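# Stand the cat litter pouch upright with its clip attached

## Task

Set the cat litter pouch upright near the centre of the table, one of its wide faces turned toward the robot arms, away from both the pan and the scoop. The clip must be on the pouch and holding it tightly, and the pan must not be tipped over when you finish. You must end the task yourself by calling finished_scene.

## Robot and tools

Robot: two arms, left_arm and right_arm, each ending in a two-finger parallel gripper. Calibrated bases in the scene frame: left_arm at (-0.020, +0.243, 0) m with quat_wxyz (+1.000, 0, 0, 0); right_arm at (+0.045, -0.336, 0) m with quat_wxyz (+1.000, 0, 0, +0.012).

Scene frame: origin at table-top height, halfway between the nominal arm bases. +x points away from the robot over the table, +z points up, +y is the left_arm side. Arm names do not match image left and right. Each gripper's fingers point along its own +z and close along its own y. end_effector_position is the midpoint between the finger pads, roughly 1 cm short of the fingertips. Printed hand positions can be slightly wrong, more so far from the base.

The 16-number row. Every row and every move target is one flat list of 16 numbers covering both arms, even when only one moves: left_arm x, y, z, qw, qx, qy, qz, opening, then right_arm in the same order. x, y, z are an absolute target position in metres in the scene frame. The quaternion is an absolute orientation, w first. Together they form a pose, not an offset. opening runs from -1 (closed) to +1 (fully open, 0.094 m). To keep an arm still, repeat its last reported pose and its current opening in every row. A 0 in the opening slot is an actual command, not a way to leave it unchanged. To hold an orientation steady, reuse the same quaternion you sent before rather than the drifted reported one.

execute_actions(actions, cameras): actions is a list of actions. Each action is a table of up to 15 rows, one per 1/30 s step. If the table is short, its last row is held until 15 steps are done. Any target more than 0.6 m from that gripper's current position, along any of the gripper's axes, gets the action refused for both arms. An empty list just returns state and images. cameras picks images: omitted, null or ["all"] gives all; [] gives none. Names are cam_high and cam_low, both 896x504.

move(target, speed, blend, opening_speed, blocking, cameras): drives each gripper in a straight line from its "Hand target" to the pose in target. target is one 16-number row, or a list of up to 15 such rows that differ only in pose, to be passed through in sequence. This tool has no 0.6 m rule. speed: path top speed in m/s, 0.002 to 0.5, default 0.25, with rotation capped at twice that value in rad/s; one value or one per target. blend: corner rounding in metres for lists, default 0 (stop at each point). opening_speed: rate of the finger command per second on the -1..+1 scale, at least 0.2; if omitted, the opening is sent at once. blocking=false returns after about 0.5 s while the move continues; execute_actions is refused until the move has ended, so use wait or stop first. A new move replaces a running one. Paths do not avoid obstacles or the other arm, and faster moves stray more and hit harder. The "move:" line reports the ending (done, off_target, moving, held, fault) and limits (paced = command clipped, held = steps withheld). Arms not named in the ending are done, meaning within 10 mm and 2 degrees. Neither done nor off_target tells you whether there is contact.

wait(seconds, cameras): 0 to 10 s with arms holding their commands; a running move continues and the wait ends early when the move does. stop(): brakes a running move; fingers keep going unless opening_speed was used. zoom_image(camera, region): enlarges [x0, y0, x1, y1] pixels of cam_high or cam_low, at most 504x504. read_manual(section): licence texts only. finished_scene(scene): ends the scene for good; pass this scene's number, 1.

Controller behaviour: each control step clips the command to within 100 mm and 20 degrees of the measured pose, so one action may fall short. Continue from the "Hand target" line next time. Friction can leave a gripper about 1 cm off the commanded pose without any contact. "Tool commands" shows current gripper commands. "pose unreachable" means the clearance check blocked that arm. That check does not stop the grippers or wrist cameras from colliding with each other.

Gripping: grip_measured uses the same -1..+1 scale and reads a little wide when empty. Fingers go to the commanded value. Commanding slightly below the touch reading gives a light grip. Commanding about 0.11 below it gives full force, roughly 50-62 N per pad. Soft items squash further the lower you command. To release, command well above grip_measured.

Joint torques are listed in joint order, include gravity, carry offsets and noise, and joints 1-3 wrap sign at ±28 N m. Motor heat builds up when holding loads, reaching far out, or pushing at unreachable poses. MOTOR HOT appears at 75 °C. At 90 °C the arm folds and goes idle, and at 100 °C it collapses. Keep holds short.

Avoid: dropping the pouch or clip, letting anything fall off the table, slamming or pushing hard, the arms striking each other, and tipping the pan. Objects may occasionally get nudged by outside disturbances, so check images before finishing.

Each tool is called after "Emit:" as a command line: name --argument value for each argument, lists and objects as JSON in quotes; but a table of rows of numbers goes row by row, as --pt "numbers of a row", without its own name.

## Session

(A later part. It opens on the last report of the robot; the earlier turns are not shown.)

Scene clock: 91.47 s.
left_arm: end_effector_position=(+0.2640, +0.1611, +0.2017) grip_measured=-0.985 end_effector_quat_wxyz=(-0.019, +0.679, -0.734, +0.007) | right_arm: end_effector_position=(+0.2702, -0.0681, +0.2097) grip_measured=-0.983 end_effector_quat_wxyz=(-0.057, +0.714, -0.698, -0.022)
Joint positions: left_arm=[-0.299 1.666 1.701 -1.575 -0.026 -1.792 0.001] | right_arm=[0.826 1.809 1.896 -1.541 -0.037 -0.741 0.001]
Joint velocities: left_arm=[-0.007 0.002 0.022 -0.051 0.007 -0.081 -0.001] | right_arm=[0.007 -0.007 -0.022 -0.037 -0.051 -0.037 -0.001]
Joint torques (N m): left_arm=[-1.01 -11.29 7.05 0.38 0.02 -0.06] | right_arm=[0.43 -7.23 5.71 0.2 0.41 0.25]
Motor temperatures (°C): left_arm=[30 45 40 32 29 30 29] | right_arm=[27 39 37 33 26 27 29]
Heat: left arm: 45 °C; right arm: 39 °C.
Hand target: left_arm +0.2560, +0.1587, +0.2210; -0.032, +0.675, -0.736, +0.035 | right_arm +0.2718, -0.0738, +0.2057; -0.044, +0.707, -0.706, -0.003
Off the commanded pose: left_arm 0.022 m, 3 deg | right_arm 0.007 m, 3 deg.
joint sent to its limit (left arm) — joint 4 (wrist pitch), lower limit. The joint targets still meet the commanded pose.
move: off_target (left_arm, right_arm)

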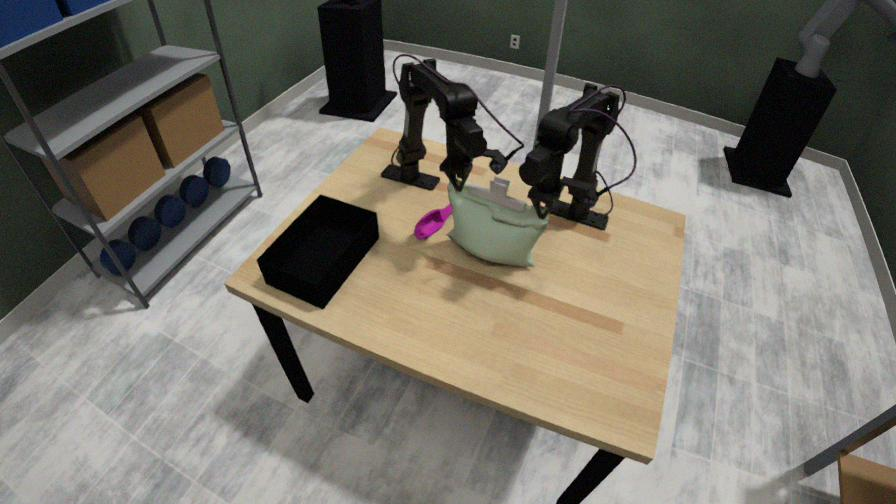

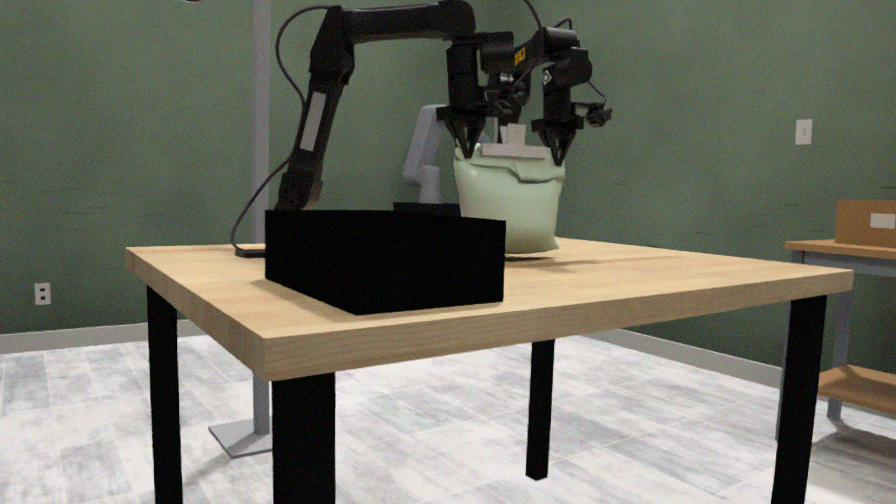

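Emit:
move --target '[0.2620, 0.1570, 0.2080, 0.0294, -0.6749, 0.7365, -0.0321, -1, 0.2720, -0.0750, 0.1850, 0.0436, -0.7064, 0.7053, 0.0023, -1]' --speed 0.03

Emit:
zoom_image --camera "cam_high" --region '[380, 100, 600, 320]'

Emit:
zoom_image --camera "cam_low" --region '[420, 60, 640, 290]'

Scene clock: 92.90 s.
left_arm: end_effector_position=(+0.2663, +0.1604, +0.1921) grip_measured=-0.985 end_effector_quat_wxyz=(-0.019, +0.679, -0.734, +0.007) | right_arm: end_effector_position=(+0.2685, -0.0696, +0.1871) grip_measured=-0.983 end_effector_quat_wxyz=(-0.041, +0.714, -0.699, -0.022)
Joint positions: left_arm=[-0.299 1.664 1.66 -1.534 -0.026 -1.792 0.001] | right_arm=[0.826 1.806 1.802 -1.482 -0.039 -0.742 0.001]
Joint velocities: left_arm=[-0.012 0.007 0.007 -0.007 0.007 -0.022 -0.001] | right_arm=[-0.002 -0.012 -0.007 0.051 -0.037 -0.007 0.001]
Joint torques (N m): left_arm=[-0.76 -10.28 6.86 0.46 0.03 0] | right_arm=[0.21 -8.9 4.04 0.45 0.4 0.21]
Motor temperatures (°C): left_arm=[30 45 40 32 29 30 29] | right_arm=[27 39 37 33 26 27 29]
Heat: left arm: 45 °C; right arm: 39 °C.
Hand target: left_arm +0.2619, +0.1572, +0.2074; -0.029, +0.675, -0.737, +0.032 | right_arm +0.2720, -0.0748, +0.1849; -0.043, +0.707, -0.706, -0.003
Off the commanded pose: left_arm 0.017 m, 3 deg | right_arm 0.007 m, 3 deg.
move: off_target (left_arm, right_arm)

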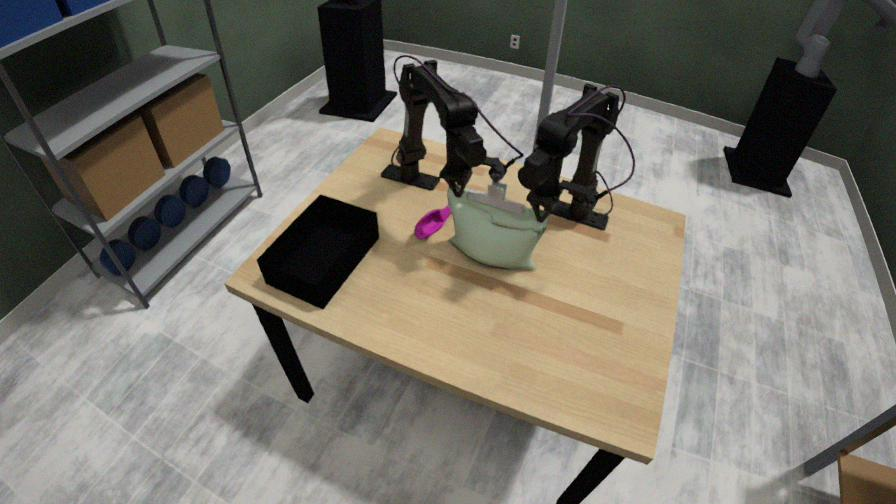

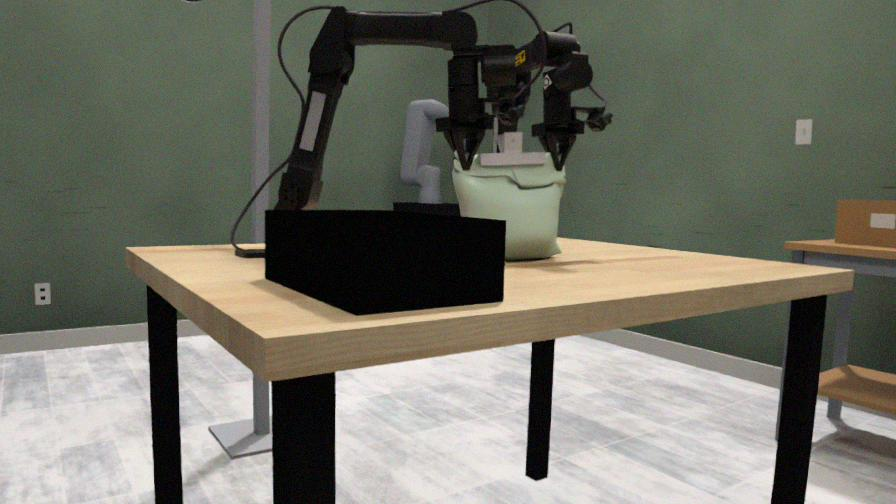

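Scaled by 2.291.

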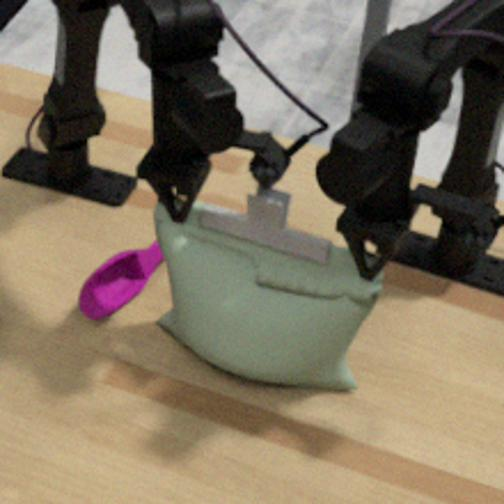

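Scaled by 2.191.

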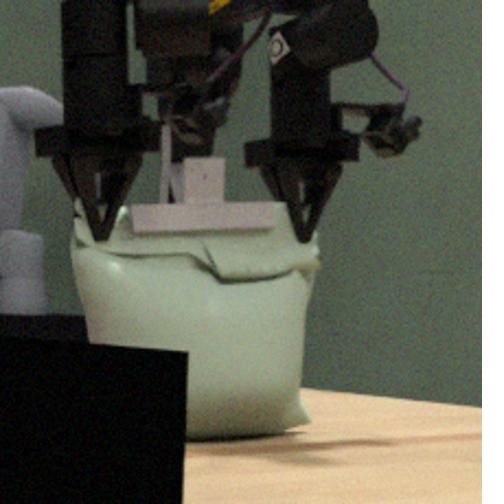

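Emit:
move --target '[0.2640, 0.1570, 0.1950, 0.0294, -0.6749, 0.7365, -0.0321, -1, 0.2720, -0.0750, 0.1770, 0.0436, -0.7064, 0.7053, 0.0023, -1]' --speed 0.03

Emit:
zoom_image --camera "cam_high" --region '[420, 130, 580, 290]'

Emit:
zoom_image --camera "cam_low" --region '[430, 100, 600, 280]'

Scene clock: 94.43 s.
left_arm: end_effector_position=(+0.2666, +0.1616, +0.1823) grip_measured=-0.985 end_effector_quat_wxyz=(-0.022, +0.679, -0.733, +0.005) | right_arm: end_effector_position=(+0.2701, -0.0677, +0.1820) grip_measured=-0.983 end_effector_quat_wxyz=(-0.049, +0.714, -0.698, -0.022)
Joint positions: left_arm=[-0.299 1.656 1.61 -1.494 -0.033 -1.792 0.001] | right_arm=[0.826 1.794 1.766 -1.441 -0.039 -0.742 0.001]
Joint velocities: left_arm=[0.012 -0.012 0.002 0.037 -0.007 -0.066 0.001] | right_arm=[0.007 -0.007 -0.007 0.037 -0.037 0.007 -0.001]
Joint torques (N m): left_arm=[-0.57 -9.89 5.96 0.56 0.13 0.1] | right_arm=[0.21 -8.68 4.03 0.36 0.37 0.22]
Motor temperatures (°C): left_arm=[30 44 39 32 29 30 29] | right_arm=[27 40 37 33 26 27 29]
Heat: left arm: 44 °C; right arm: 40 °C.
Hand target: left_arm +0.2638, +0.1572, +0.1947; -0.029, +0.675, -0.737, +0.032 | right_arm +0.2719, -0.0750, +0.1772; -0.044, +0.707, -0.706, -0.003
Off the commanded pose: left_arm 0.014 m, 3 deg | right_arm 0.009 m, 3 deg.
move: off_target (left_arm, right_arm)

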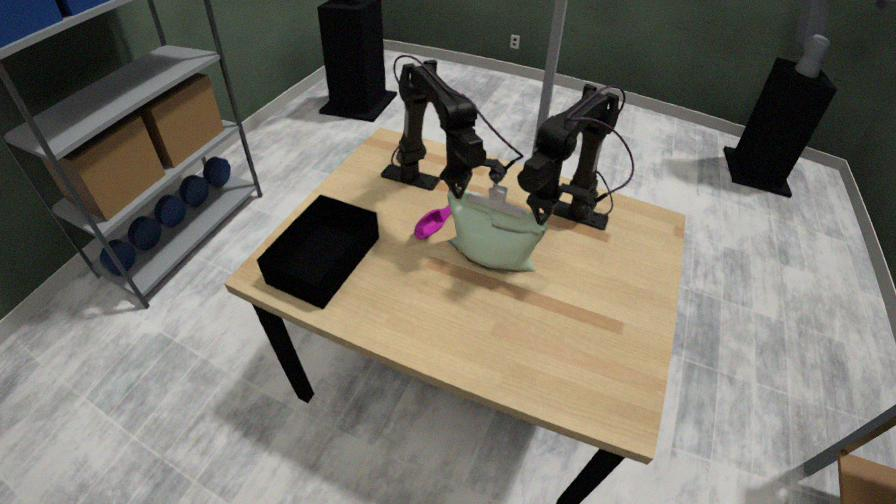

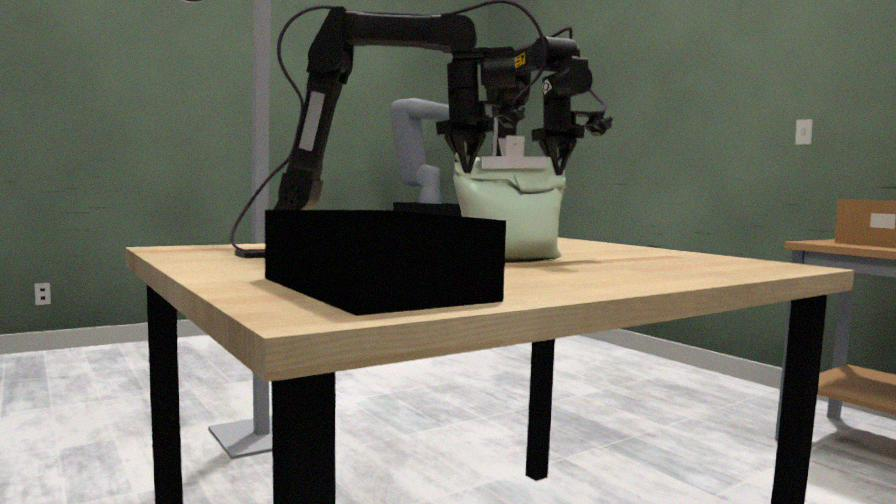

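Scaled by 3.150.

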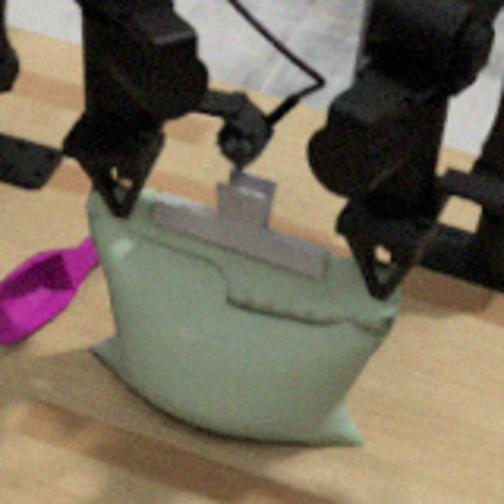

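Scaled by 2.800.

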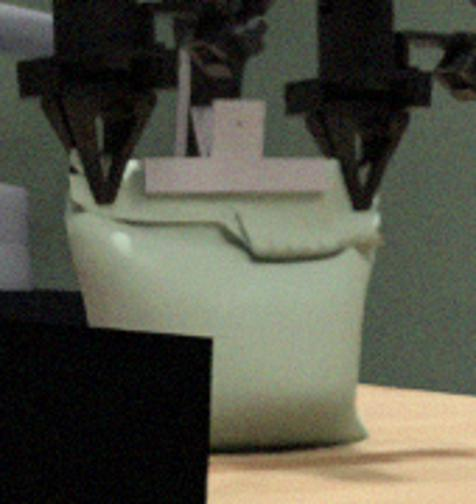

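Emit:
move --target '[0.2780, 0.1570, 0.1910, 0.0294, -0.6749, 0.7365, -0.0321, -1, 0.2840, -0.0750, 0.1760, 0.0436, -0.7064, 0.7053, 0.0023, -1]' --speed 0.03

Emit:
zoom_image --camera "cam_high" --region '[420, 130, 580, 290]'

Emit:
zoom_image --camera "cam_low" --region '[430, 100, 600, 280]'

Scene clock: 96.23 s.
left_arm: end_effector_position=(+0.2713, +0.1619, +0.1825) grip_measured=-0.985 end_effector_quat_wxyz=(-0.028, +0.678, -0.735, +0.012) | right_arm: end_effector_position=(+0.2739, -0.0681, +0.1821) grip_measured=-0.983 end_effector_quat_wxyz=(-0.054, +0.717, -0.695, -0.022)
Joint positions: left_arm=[-0.295 1.656 1.61 -1.476 -0.035 -1.784 0.001] | right_arm=[0.816 1.794 1.765 -1.432 -0.04 -0.76 0.001]
Joint velocities: left_arm=[0.017 0.012 -0.007 -0.037 -0.022 0.022 0] | right_arm=[-0.007 0.012 0.002 -0.051 0.037 0.022 0]
Joint torques (N m): left_arm=[0.27 -6.13 9.06 0.59 0.15 0.09] | right_arm=[-1.83 -6.54 6.46 0.32 0.38 0.11]
Motor temperatures (°C): left_arm=[30 43 39 32 29 30 29] | right_arm=[27 40 36 32 26 27 29]
Heat: left arm: 43 °C; right arm: 40 °C.
Hand target: left_arm +0.2778, +0.1569, +0.1908; -0.029, +0.674, -0.737, +0.032 | right_arm +0.2837, -0.0753, +0.1760; -0.044, +0.707, -0.706, -0.002
Off the commanded pose: left_arm 0.012 m, 2 deg | right_arm 0.014 m, 3 deg.
move: off_target (left_arm, right_arm)

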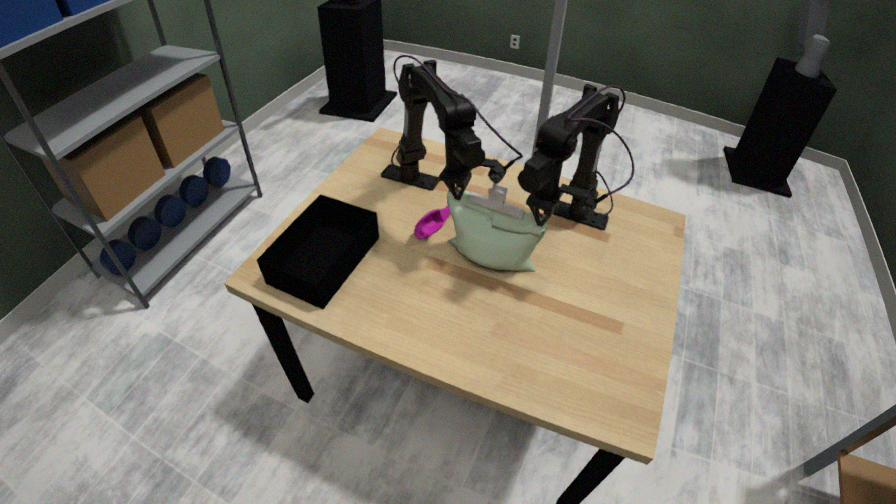

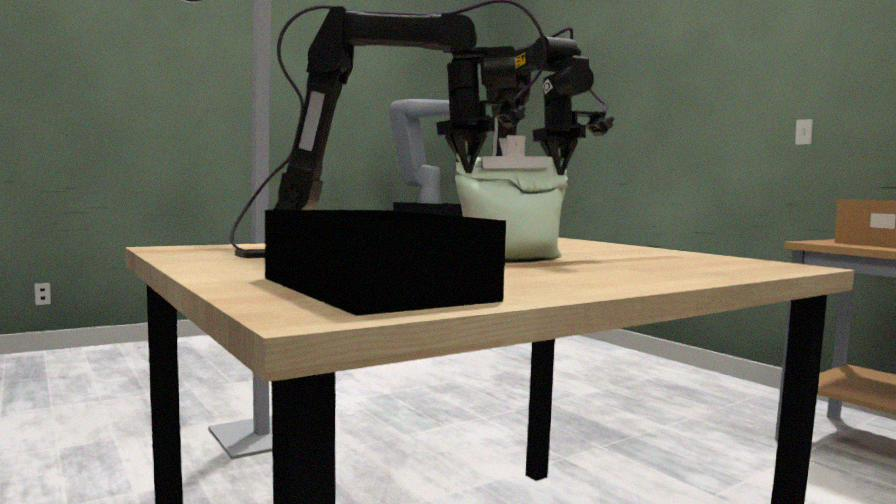

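Scaled by 3.150.

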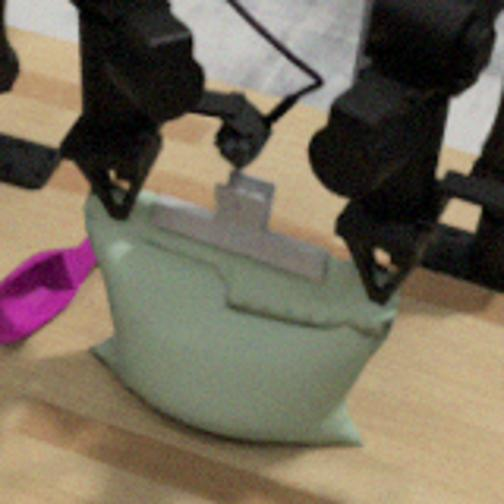

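Scaled by 2.800.

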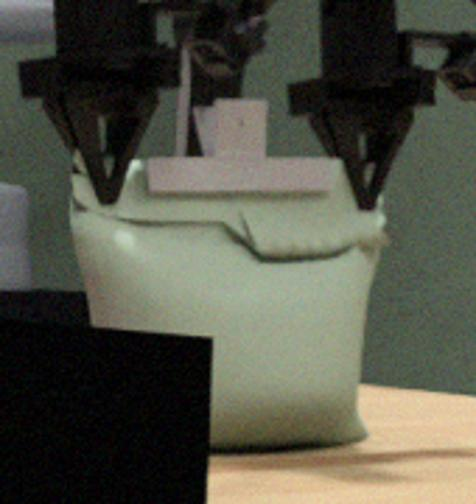

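Emit:
move --target '[0.2800, 0.1570, 0.1840, 0.0294, -0.6749, 0.7365, -0.0321, -1, 0.2840, -0.0750, 0.1690, 0.0436, -0.7064, 0.7053, 0.0023, -1]' --speed 0.03

Emit:
zoom_image --camera "cam_high" --region '[420, 130, 580, 290]'

Emit:
zoom_image --camera "cam_low" --region '[430, 100, 600, 280]'

Scene clock: 97.27 s.
left_arm: end_effector_position=(+0.2755, +0.1619, +0.1817) grip_measured=-0.985 end_effector_quat_wxyz=(-0.031, +0.679, -0.734, +0.017) | right_arm: end_effector_position=(+0.2762, -0.0677, +0.1811) grip_measured=-0.983 end_effector_quat_wxyz=(-0.057, +0.716, -0.695, -0.021)
Joint positions: left_arm=[-0.291 1.659 1.61 -1.461 -0.035 -1.782 0.001] | right_arm=[0.813 1.794 1.761 -1.421 -0.039 -0.761 0.001]
Joint velocities: left_arm=[-0.007 -0.002 0.002 0.022 -0.051 0.022 0] | right_arm=[-0.002 0.012 -0.007 -0.081 -0.037 0.037 0]
Joint torques (N m): left_arm=[0.08 -6.46 6.99 0.73 0.18 0.08] | right_arm=[-1.05 -6.69 4.16 0.51 0.39 0.13]
Motor temperatures (°C): left_arm=[30 43 39 32 29 30 29] | right_arm=[27 40 36 32 26 27 29]
Heat: left arm: 43 °C; right arm: 40 °C.
Hand target: left_arm +0.2800, +0.1570, +0.1839; -0.029, +0.675, -0.737, +0.032 | right_arm +0.2835, -0.0753, +0.1692; -0.044, +0.707, -0.706, -0.002
Off the commanded pose: left_arm 0.007 m, 2 deg | right_arm 0.016 m, 3 deg.
move: off_target (right_arm)

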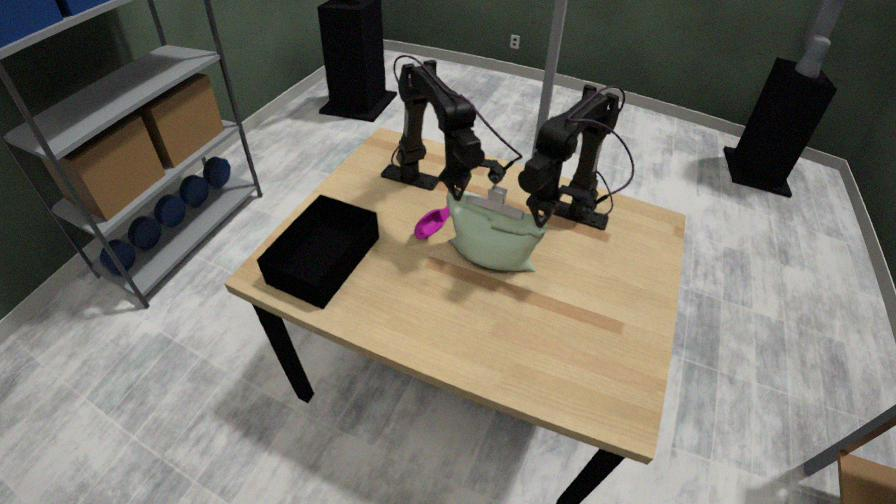

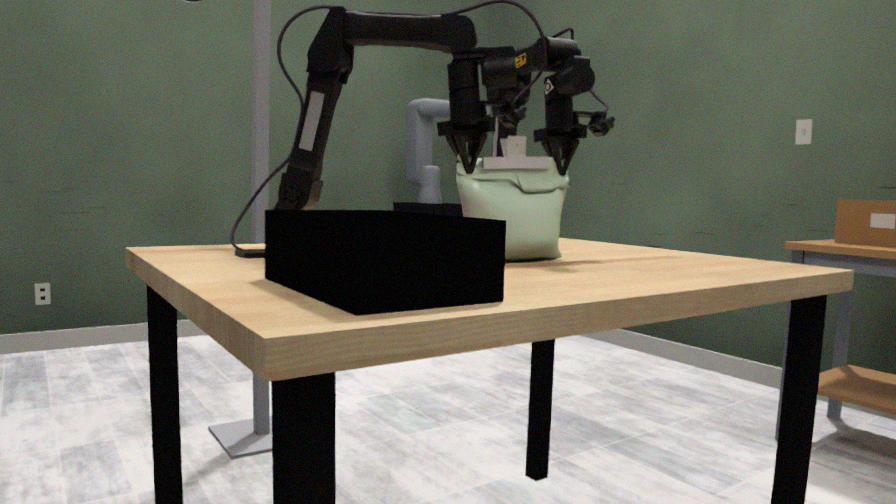

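Scaled by 3.150.

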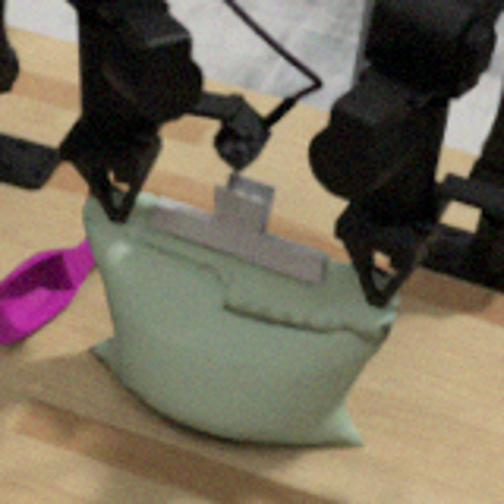

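Scaled by 2.800.

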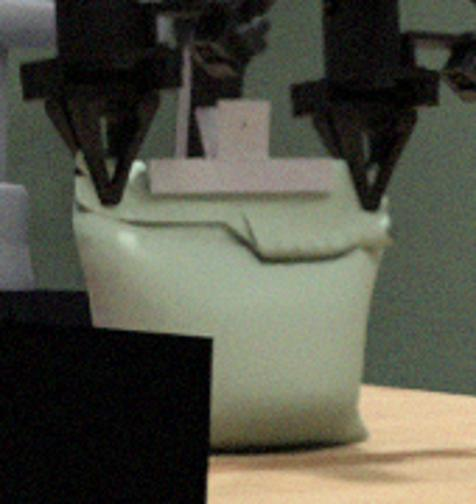

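Emit:
move --target '[0.2785, 0.1590, 0.1850, 0.0294, -0.6749, 0.7365, -0.0321, -0.35, 0.2800, -0.0720, 0.1750, 0.0436, -0.7064, 0.7053, 0.0023, -0.35]' --speed 0.03 --opening_speed 0.3

Emit:
zoom_image --camera "cam_high" --region '[420, 130, 580, 290]'

Emit:
zoom_image --camera "cam_low" --region '[430, 100, 600, 280]'

Scene clock: 100.10 s.
left_arm: end_effector_position=(+0.2762, +0.1580, +0.1818) grip_measured=-0.352 end_effector_quat_wxyz=(+0.024, -0.675, +0.737, -0.026) | right_arm: end_effector_position=(+0.2802, -0.0733, +0.1792) grip_measured=-0.352 end_effector_quat_wxyz=(-0.052, +0.708, -0.705, -0.003)
Joint positions: left_arm=[-0.291 1.659 1.61 -1.453 -0.016 -1.774 0.03] | right_arm=[0.813 1.799 1.761 -1.428 -0.001 -0.738 0.03]
Joint velocities: left_arm=[0.002 0.007 0.012 0.007 0.022 -0.022 0] | right_arm=[0.007 -0.012 -0.012 -0.037 -0.037 -0.051 0.003]
Joint torques (N m): left_arm=[0.35 -6.52 6.74 0.66 -0.02 0.1] | right_arm=[0.16 -6.82 6.24 0.31 -0.08 0.08]
Motor temperatures (°C): left_arm=[30 42 39 32 29 30 29] | right_arm=[27 40 36 32 26 27 29]
Heat: left arm: 42 °C; right arm: 40 °C.
Hand target: left_arm +0.2785, +0.1589, +0.1849; +0.029, -0.675, +0.737, -0.032 | right_arm +0.2799, -0.0721, +0.1748; -0.044, +0.707, -0.706, -0.002
Off the commanded pose: left_arm 0.004 m, 1 deg | right_arm 0.004 m, 1 deg.
move: done

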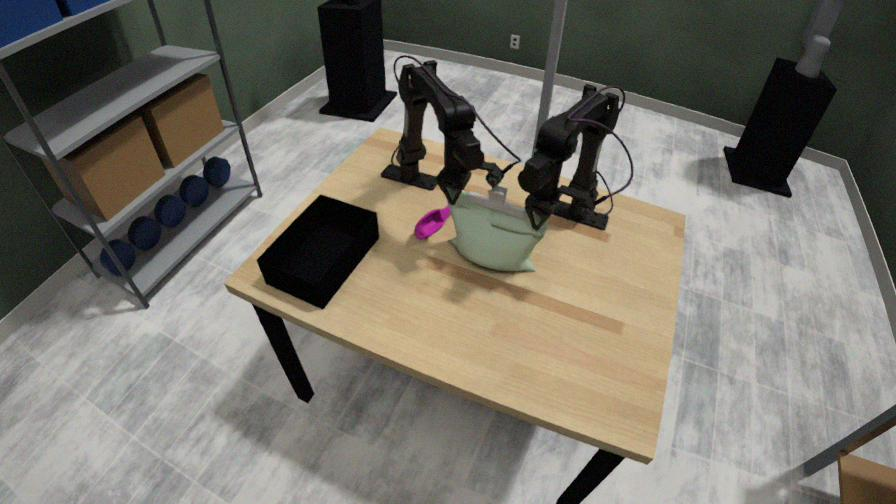

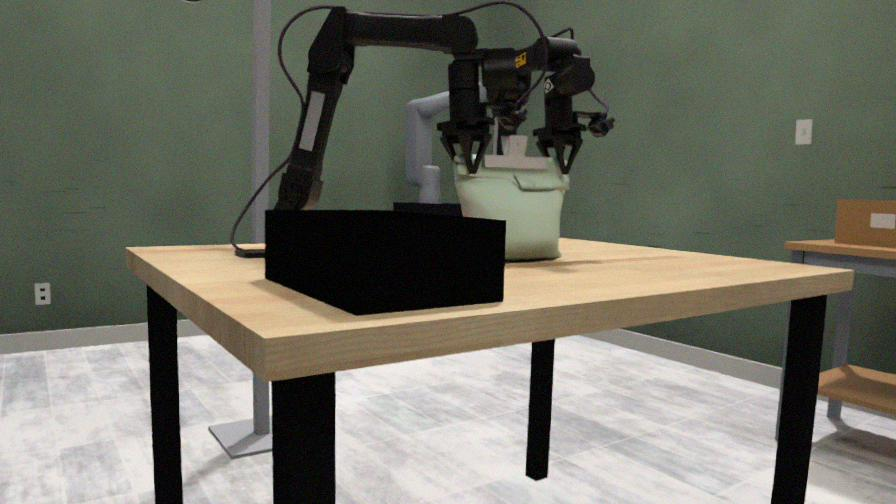

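Scaled by 3.150.

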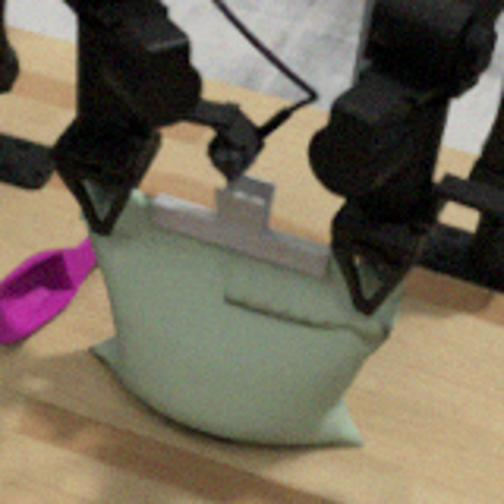

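Scaled by 2.800.

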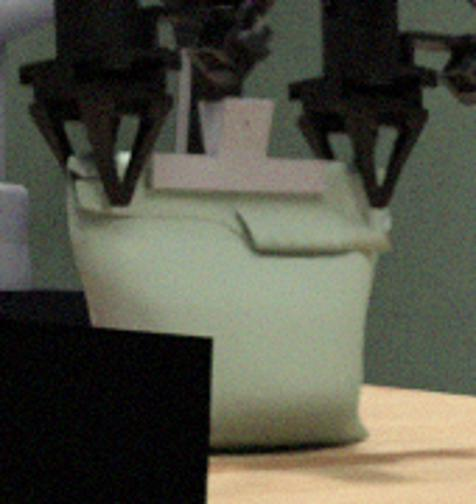

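Emit:
move --target '[0.2785, 0.1590, 0.2450, 0.0706, -0.6718, 0.7332, -0.0770, -0.35, 0.2790, -0.0730, 0.2400, 0.1045, -0.7072, 0.6995, -0.0005, -0.35]' --speed 0.05

Emit:
zoom_image --camera "cam_high" --region '[420, 130, 580, 290]'

Emit:
zoom_image --camera "cam_low" --region '[430, 80, 630, 280]'

Scene clock: 102.20 s.
left_arm: end_effector_position=(+0.2831, +0.1566, +0.2323) grip_measured=-0.352 end_effector_quat_wxyz=(+0.057, -0.672, +0.735, -0.071) | right_arm: end_effector_position=(+0.2819, -0.0744, +0.2259) grip_measured=-0.352 end_effector_quat_wxyz=(-0.086, +0.706, -0.703, +0.001)
Joint positions: left_arm=[-0.294 1.632 1.776 -1.533 -0.025 -1.774 0.03] | right_arm=[0.813 1.786 1.928 -1.541 0.01 -0.738 0.03]
Joint velocities: left_arm=[0.007 0.007 -0.012 -0.051 0.007 -0.037 0] | right_arm=[0.002 -0.012 0.017 -0.022 -0.037 0.066 0]
Joint torques (N m): left_arm=[-0.69 -7.54 8.1 0.68 -0.26 -0.05] | right_arm=[0.66 -9.55 8.08 0.34 -0.02 -0.02]
Motor temperatures (°C): left_arm=[30 41 40 32 29 30 29] | right_arm=[27 40 36 32 26 27 29]
Heat: left arm: 41 °C; right arm: 40 °C.
Hand target: left_arm +0.2792, +0.1588, +0.2440; +0.070, -0.671, +0.734, -0.078 | right_arm +0.2787, -0.0734, +0.2400; -0.105, +0.708, -0.699, +0.000
Off the commanded pose: left_arm 0.014 m, 2 deg | right_arm 0.014 m, 2 deg.
move: off_target (left_arm, right_arm)

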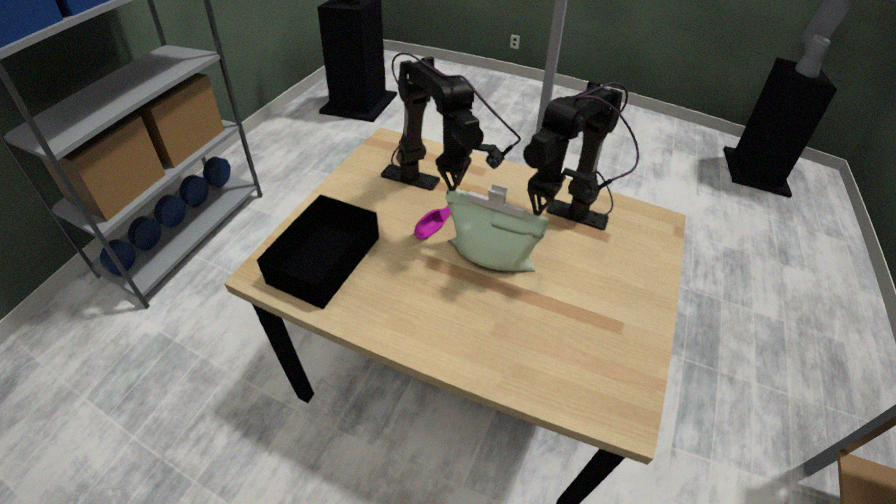

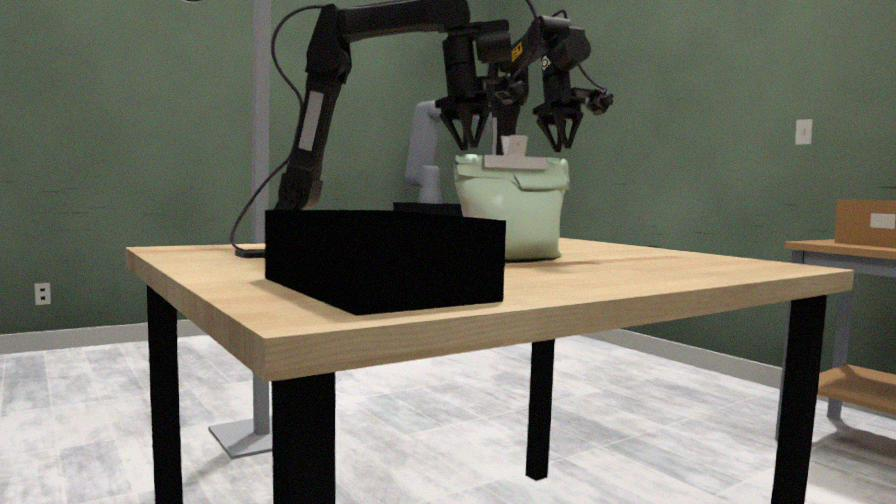

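Scaled by 3.150.

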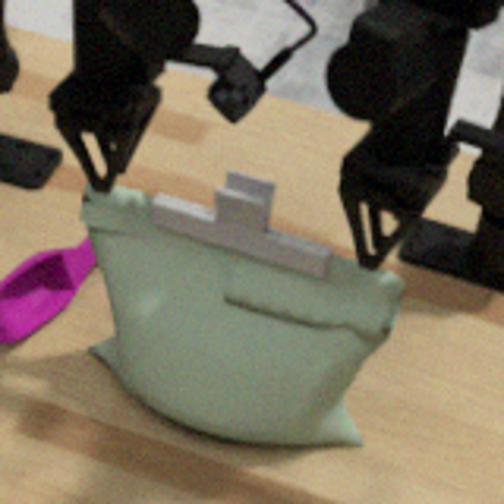

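Scaled by 2.520.

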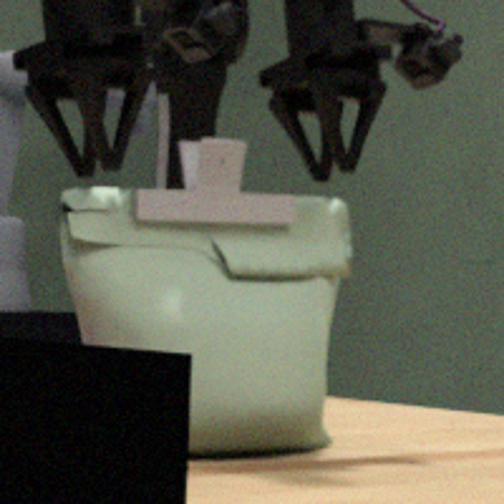

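Emit:
move --pt "0.2700 0.1650 0.2850 0.1204 -0.6654 0.7268 -0.1315 -0.35 0.2700 -0.0850 0.2850 0.1733 -0.7081 0.6866 -0.0030 -0.35" --pt "0.2300 0.2000 0.3300 0.1748 -0.6525 0.7121 -0.1908 -0.35 0.2200 -0.1400 0.3300 0.2587 -0.7070 0.6581 -0.0093 -0.35" --speed 0.1 --blend 0.03

Emit:
zoom_image --camera "cam_high" --region '[400, 130, 600, 300]'

Emit:
zoom_image --camera "cam_low" --region '[430, 80, 630, 280]'

Scene clock: 104.93 s.
left_arm: end_effector_position=(+0.2371, +0.1973, +0.3270) grip_measured=-0.352 end_effector_quat_wxyz=(+0.172, -0.652, +0.712, -0.196) | right_arm: end_effector_position=(+0.2222, -0.1378, +0.3371) grip_measured=-0.352 end_effector_quat_wxyz=(-0.270, +0.704, -0.657, +0.008)
Joint positions: left_arm=[-0.214 1.298 1.792 -1.539 -0.052 -1.683 0.03] | right_arm=[0.838 1.322 1.848 -1.55 0.038 -0.787 0.03]
Joint velocities: left_arm=[-0.002 -0.012 -0.012 -0.066 0.037 0.051 0.001] | right_arm=[-0.002 -0.012 0.012 0.037 -0.022 -0.051 -0.001]
Joint torques (N m): left_arm=[0.43 -2.7 6.49 1.11 -0.09 0.11] | right_arm=[0.61 -3.29 3.67 1.03 0.02 -0.04]
Motor temperatures (°C): left_arm=[30 41 39 32 29 30 29] | right_arm=[27 40 36 32 26 27 29]
Heat: left arm: 41 °C; right arm: 40 °C.
Hand target: left_arm +0.2322, +0.1998, +0.3293; +0.173, -0.651, +0.714, -0.194 | right_arm +0.2184, -0.1397, +0.3317; -0.259, +0.709, -0.656, +0.009
Off the commanded pose: left_arm 0.008 m, 1 deg | right_arm 0.008 m, 1 deg.
joint sent to its limit (right arm) — joint 4 (wrist pitch), lower limit. The joint targets still meet the commanded pose.
move: done

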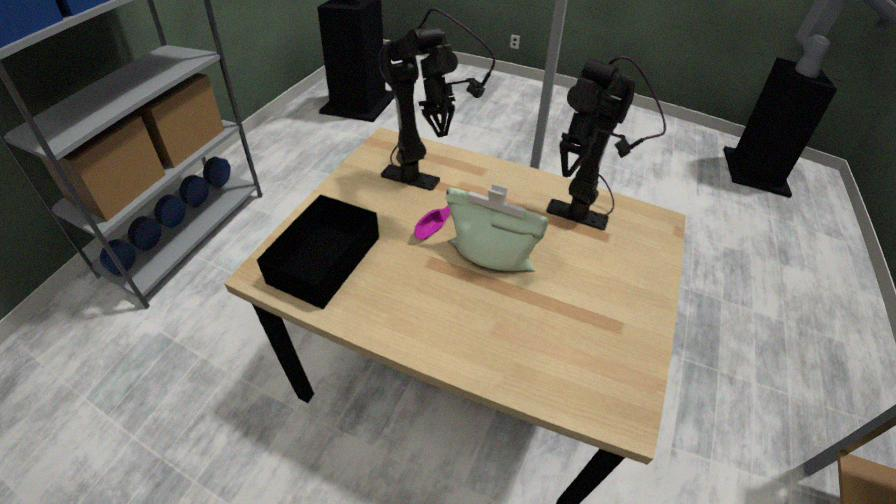

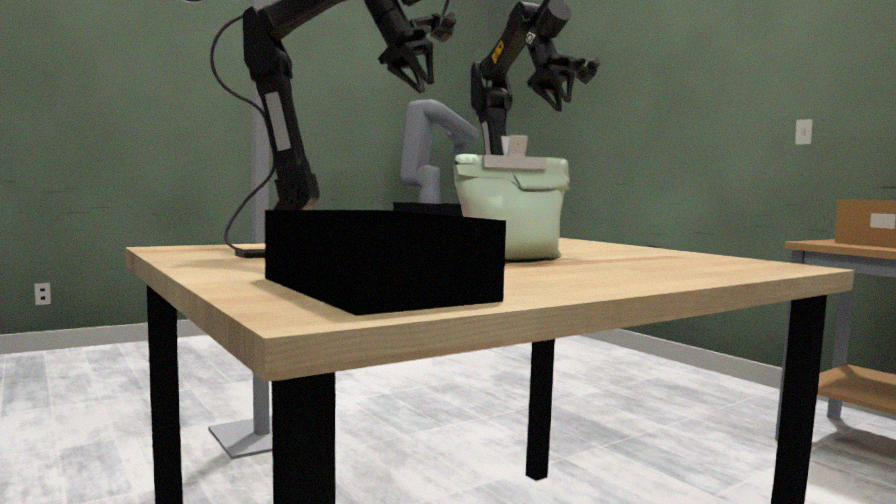

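Scaled by 2.520.

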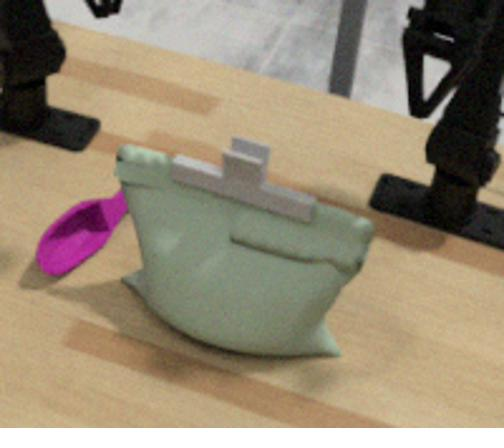

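Scaled by 2.520.

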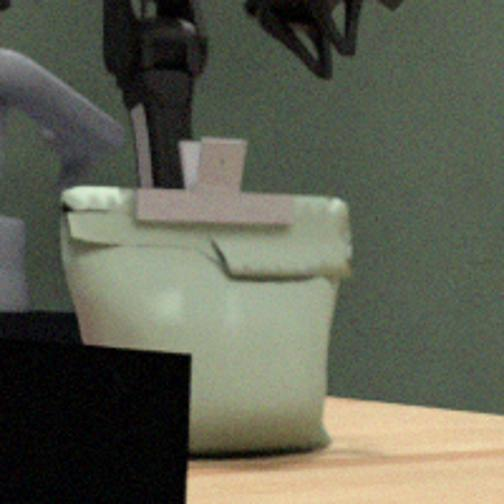

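Emit:
wait --seconds 1.0

Emit:
zoom_image --camera "cam_high" --region '[440, 175, 560, 285]'

Emit:
zoom_image --camera "cam_low" --region '[445, 125, 585, 270]'

Scene clock: 106.53 s.
left_arm: end_effector_position=(+0.2371, +0.1972, +0.3270) grip_measured=-0.352 end_effector_quat_wxyz=(+0.172, -0.652, +0.712, -0.196) | right_arm: end_effector_position=(+0.2223, -0.1378, +0.3371) grip_measured=-0.352 end_effector_quat_wxyz=(-0.270, +0.704, -0.657, +0.008)
Joint positions: left_arm=[-0.214 1.298 1.792 -1.539 -0.051 -1.682 0.03] | right_arm=[0.838 1.322 1.848 -1.55 0.038 -0.787 0.03]
Joint velocities: left_arm=[-0.012 0.007 0.012 0.081 -0.007 0.007 0] | right_arm=[-0.002 -0.007 0.012 -0.007 -0.022 0.037 -0.001]
Joint torques (N m): left_arm=[0.62 -2.66 6.46 1.19 -0.05 0.13] | right_arm=[0.68 -3.15 3.71 1 0.02 0]
Motor temperatures (°C): left_arm=[30 40 39 32 29 30 29] | right_arm=[27 40 36 32 26 27 29]
Heat: left arm: 40 °C; right arm: 40 °C.
Hand target: left_arm +0.2323, +0.1998, +0.3294; +0.173, -0.651, +0.714, -0.194 | right_arm +0.2184, -0.1397, +0.3317; -0.259, +0.709, -0.656, +0.009
Tool commands: left_gripper/opening=-0.35 right_gripper/opening=-0.35
Off the commanded pose: left_arm 0.008 m, 1 deg | right_arm 0.008 m, 1 deg.
wait: 1.00 s; at rest from the start

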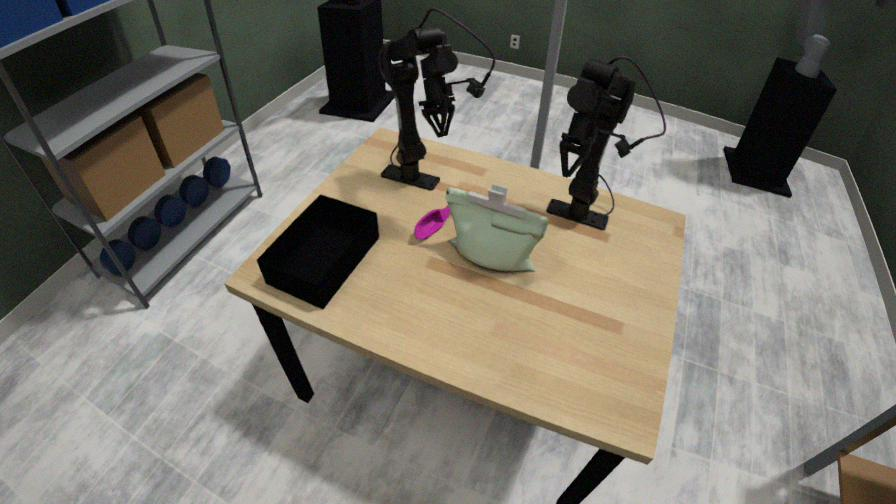

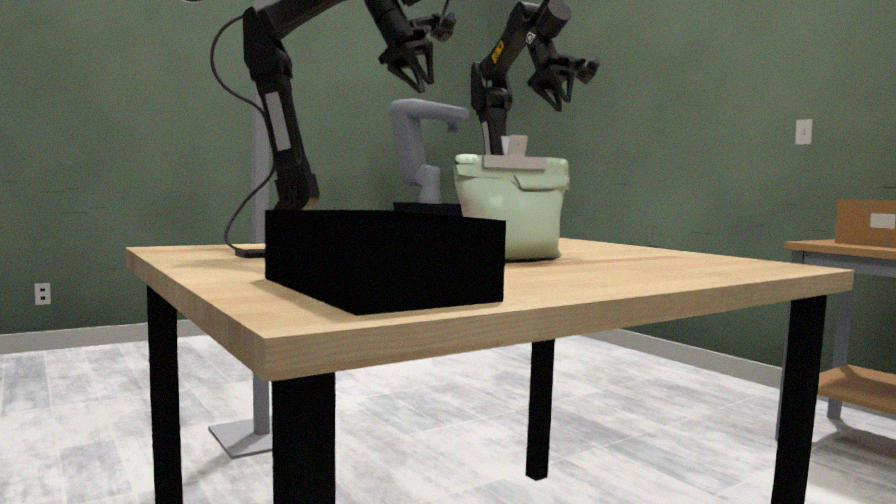

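Scaled by 4.200.

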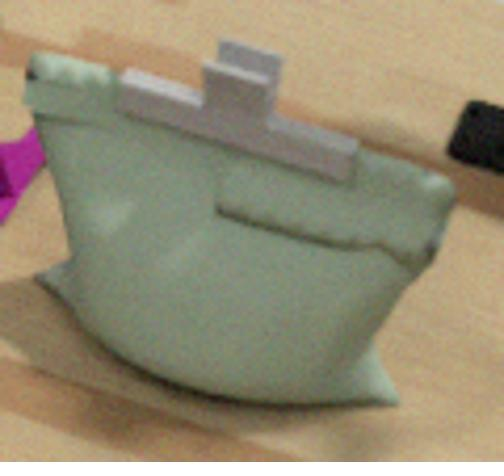

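Scaled by 3.476.

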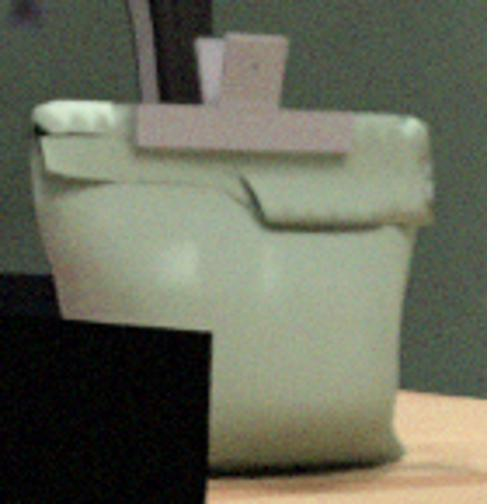

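Emit:
finished_scene --scene 1

The scene is finished.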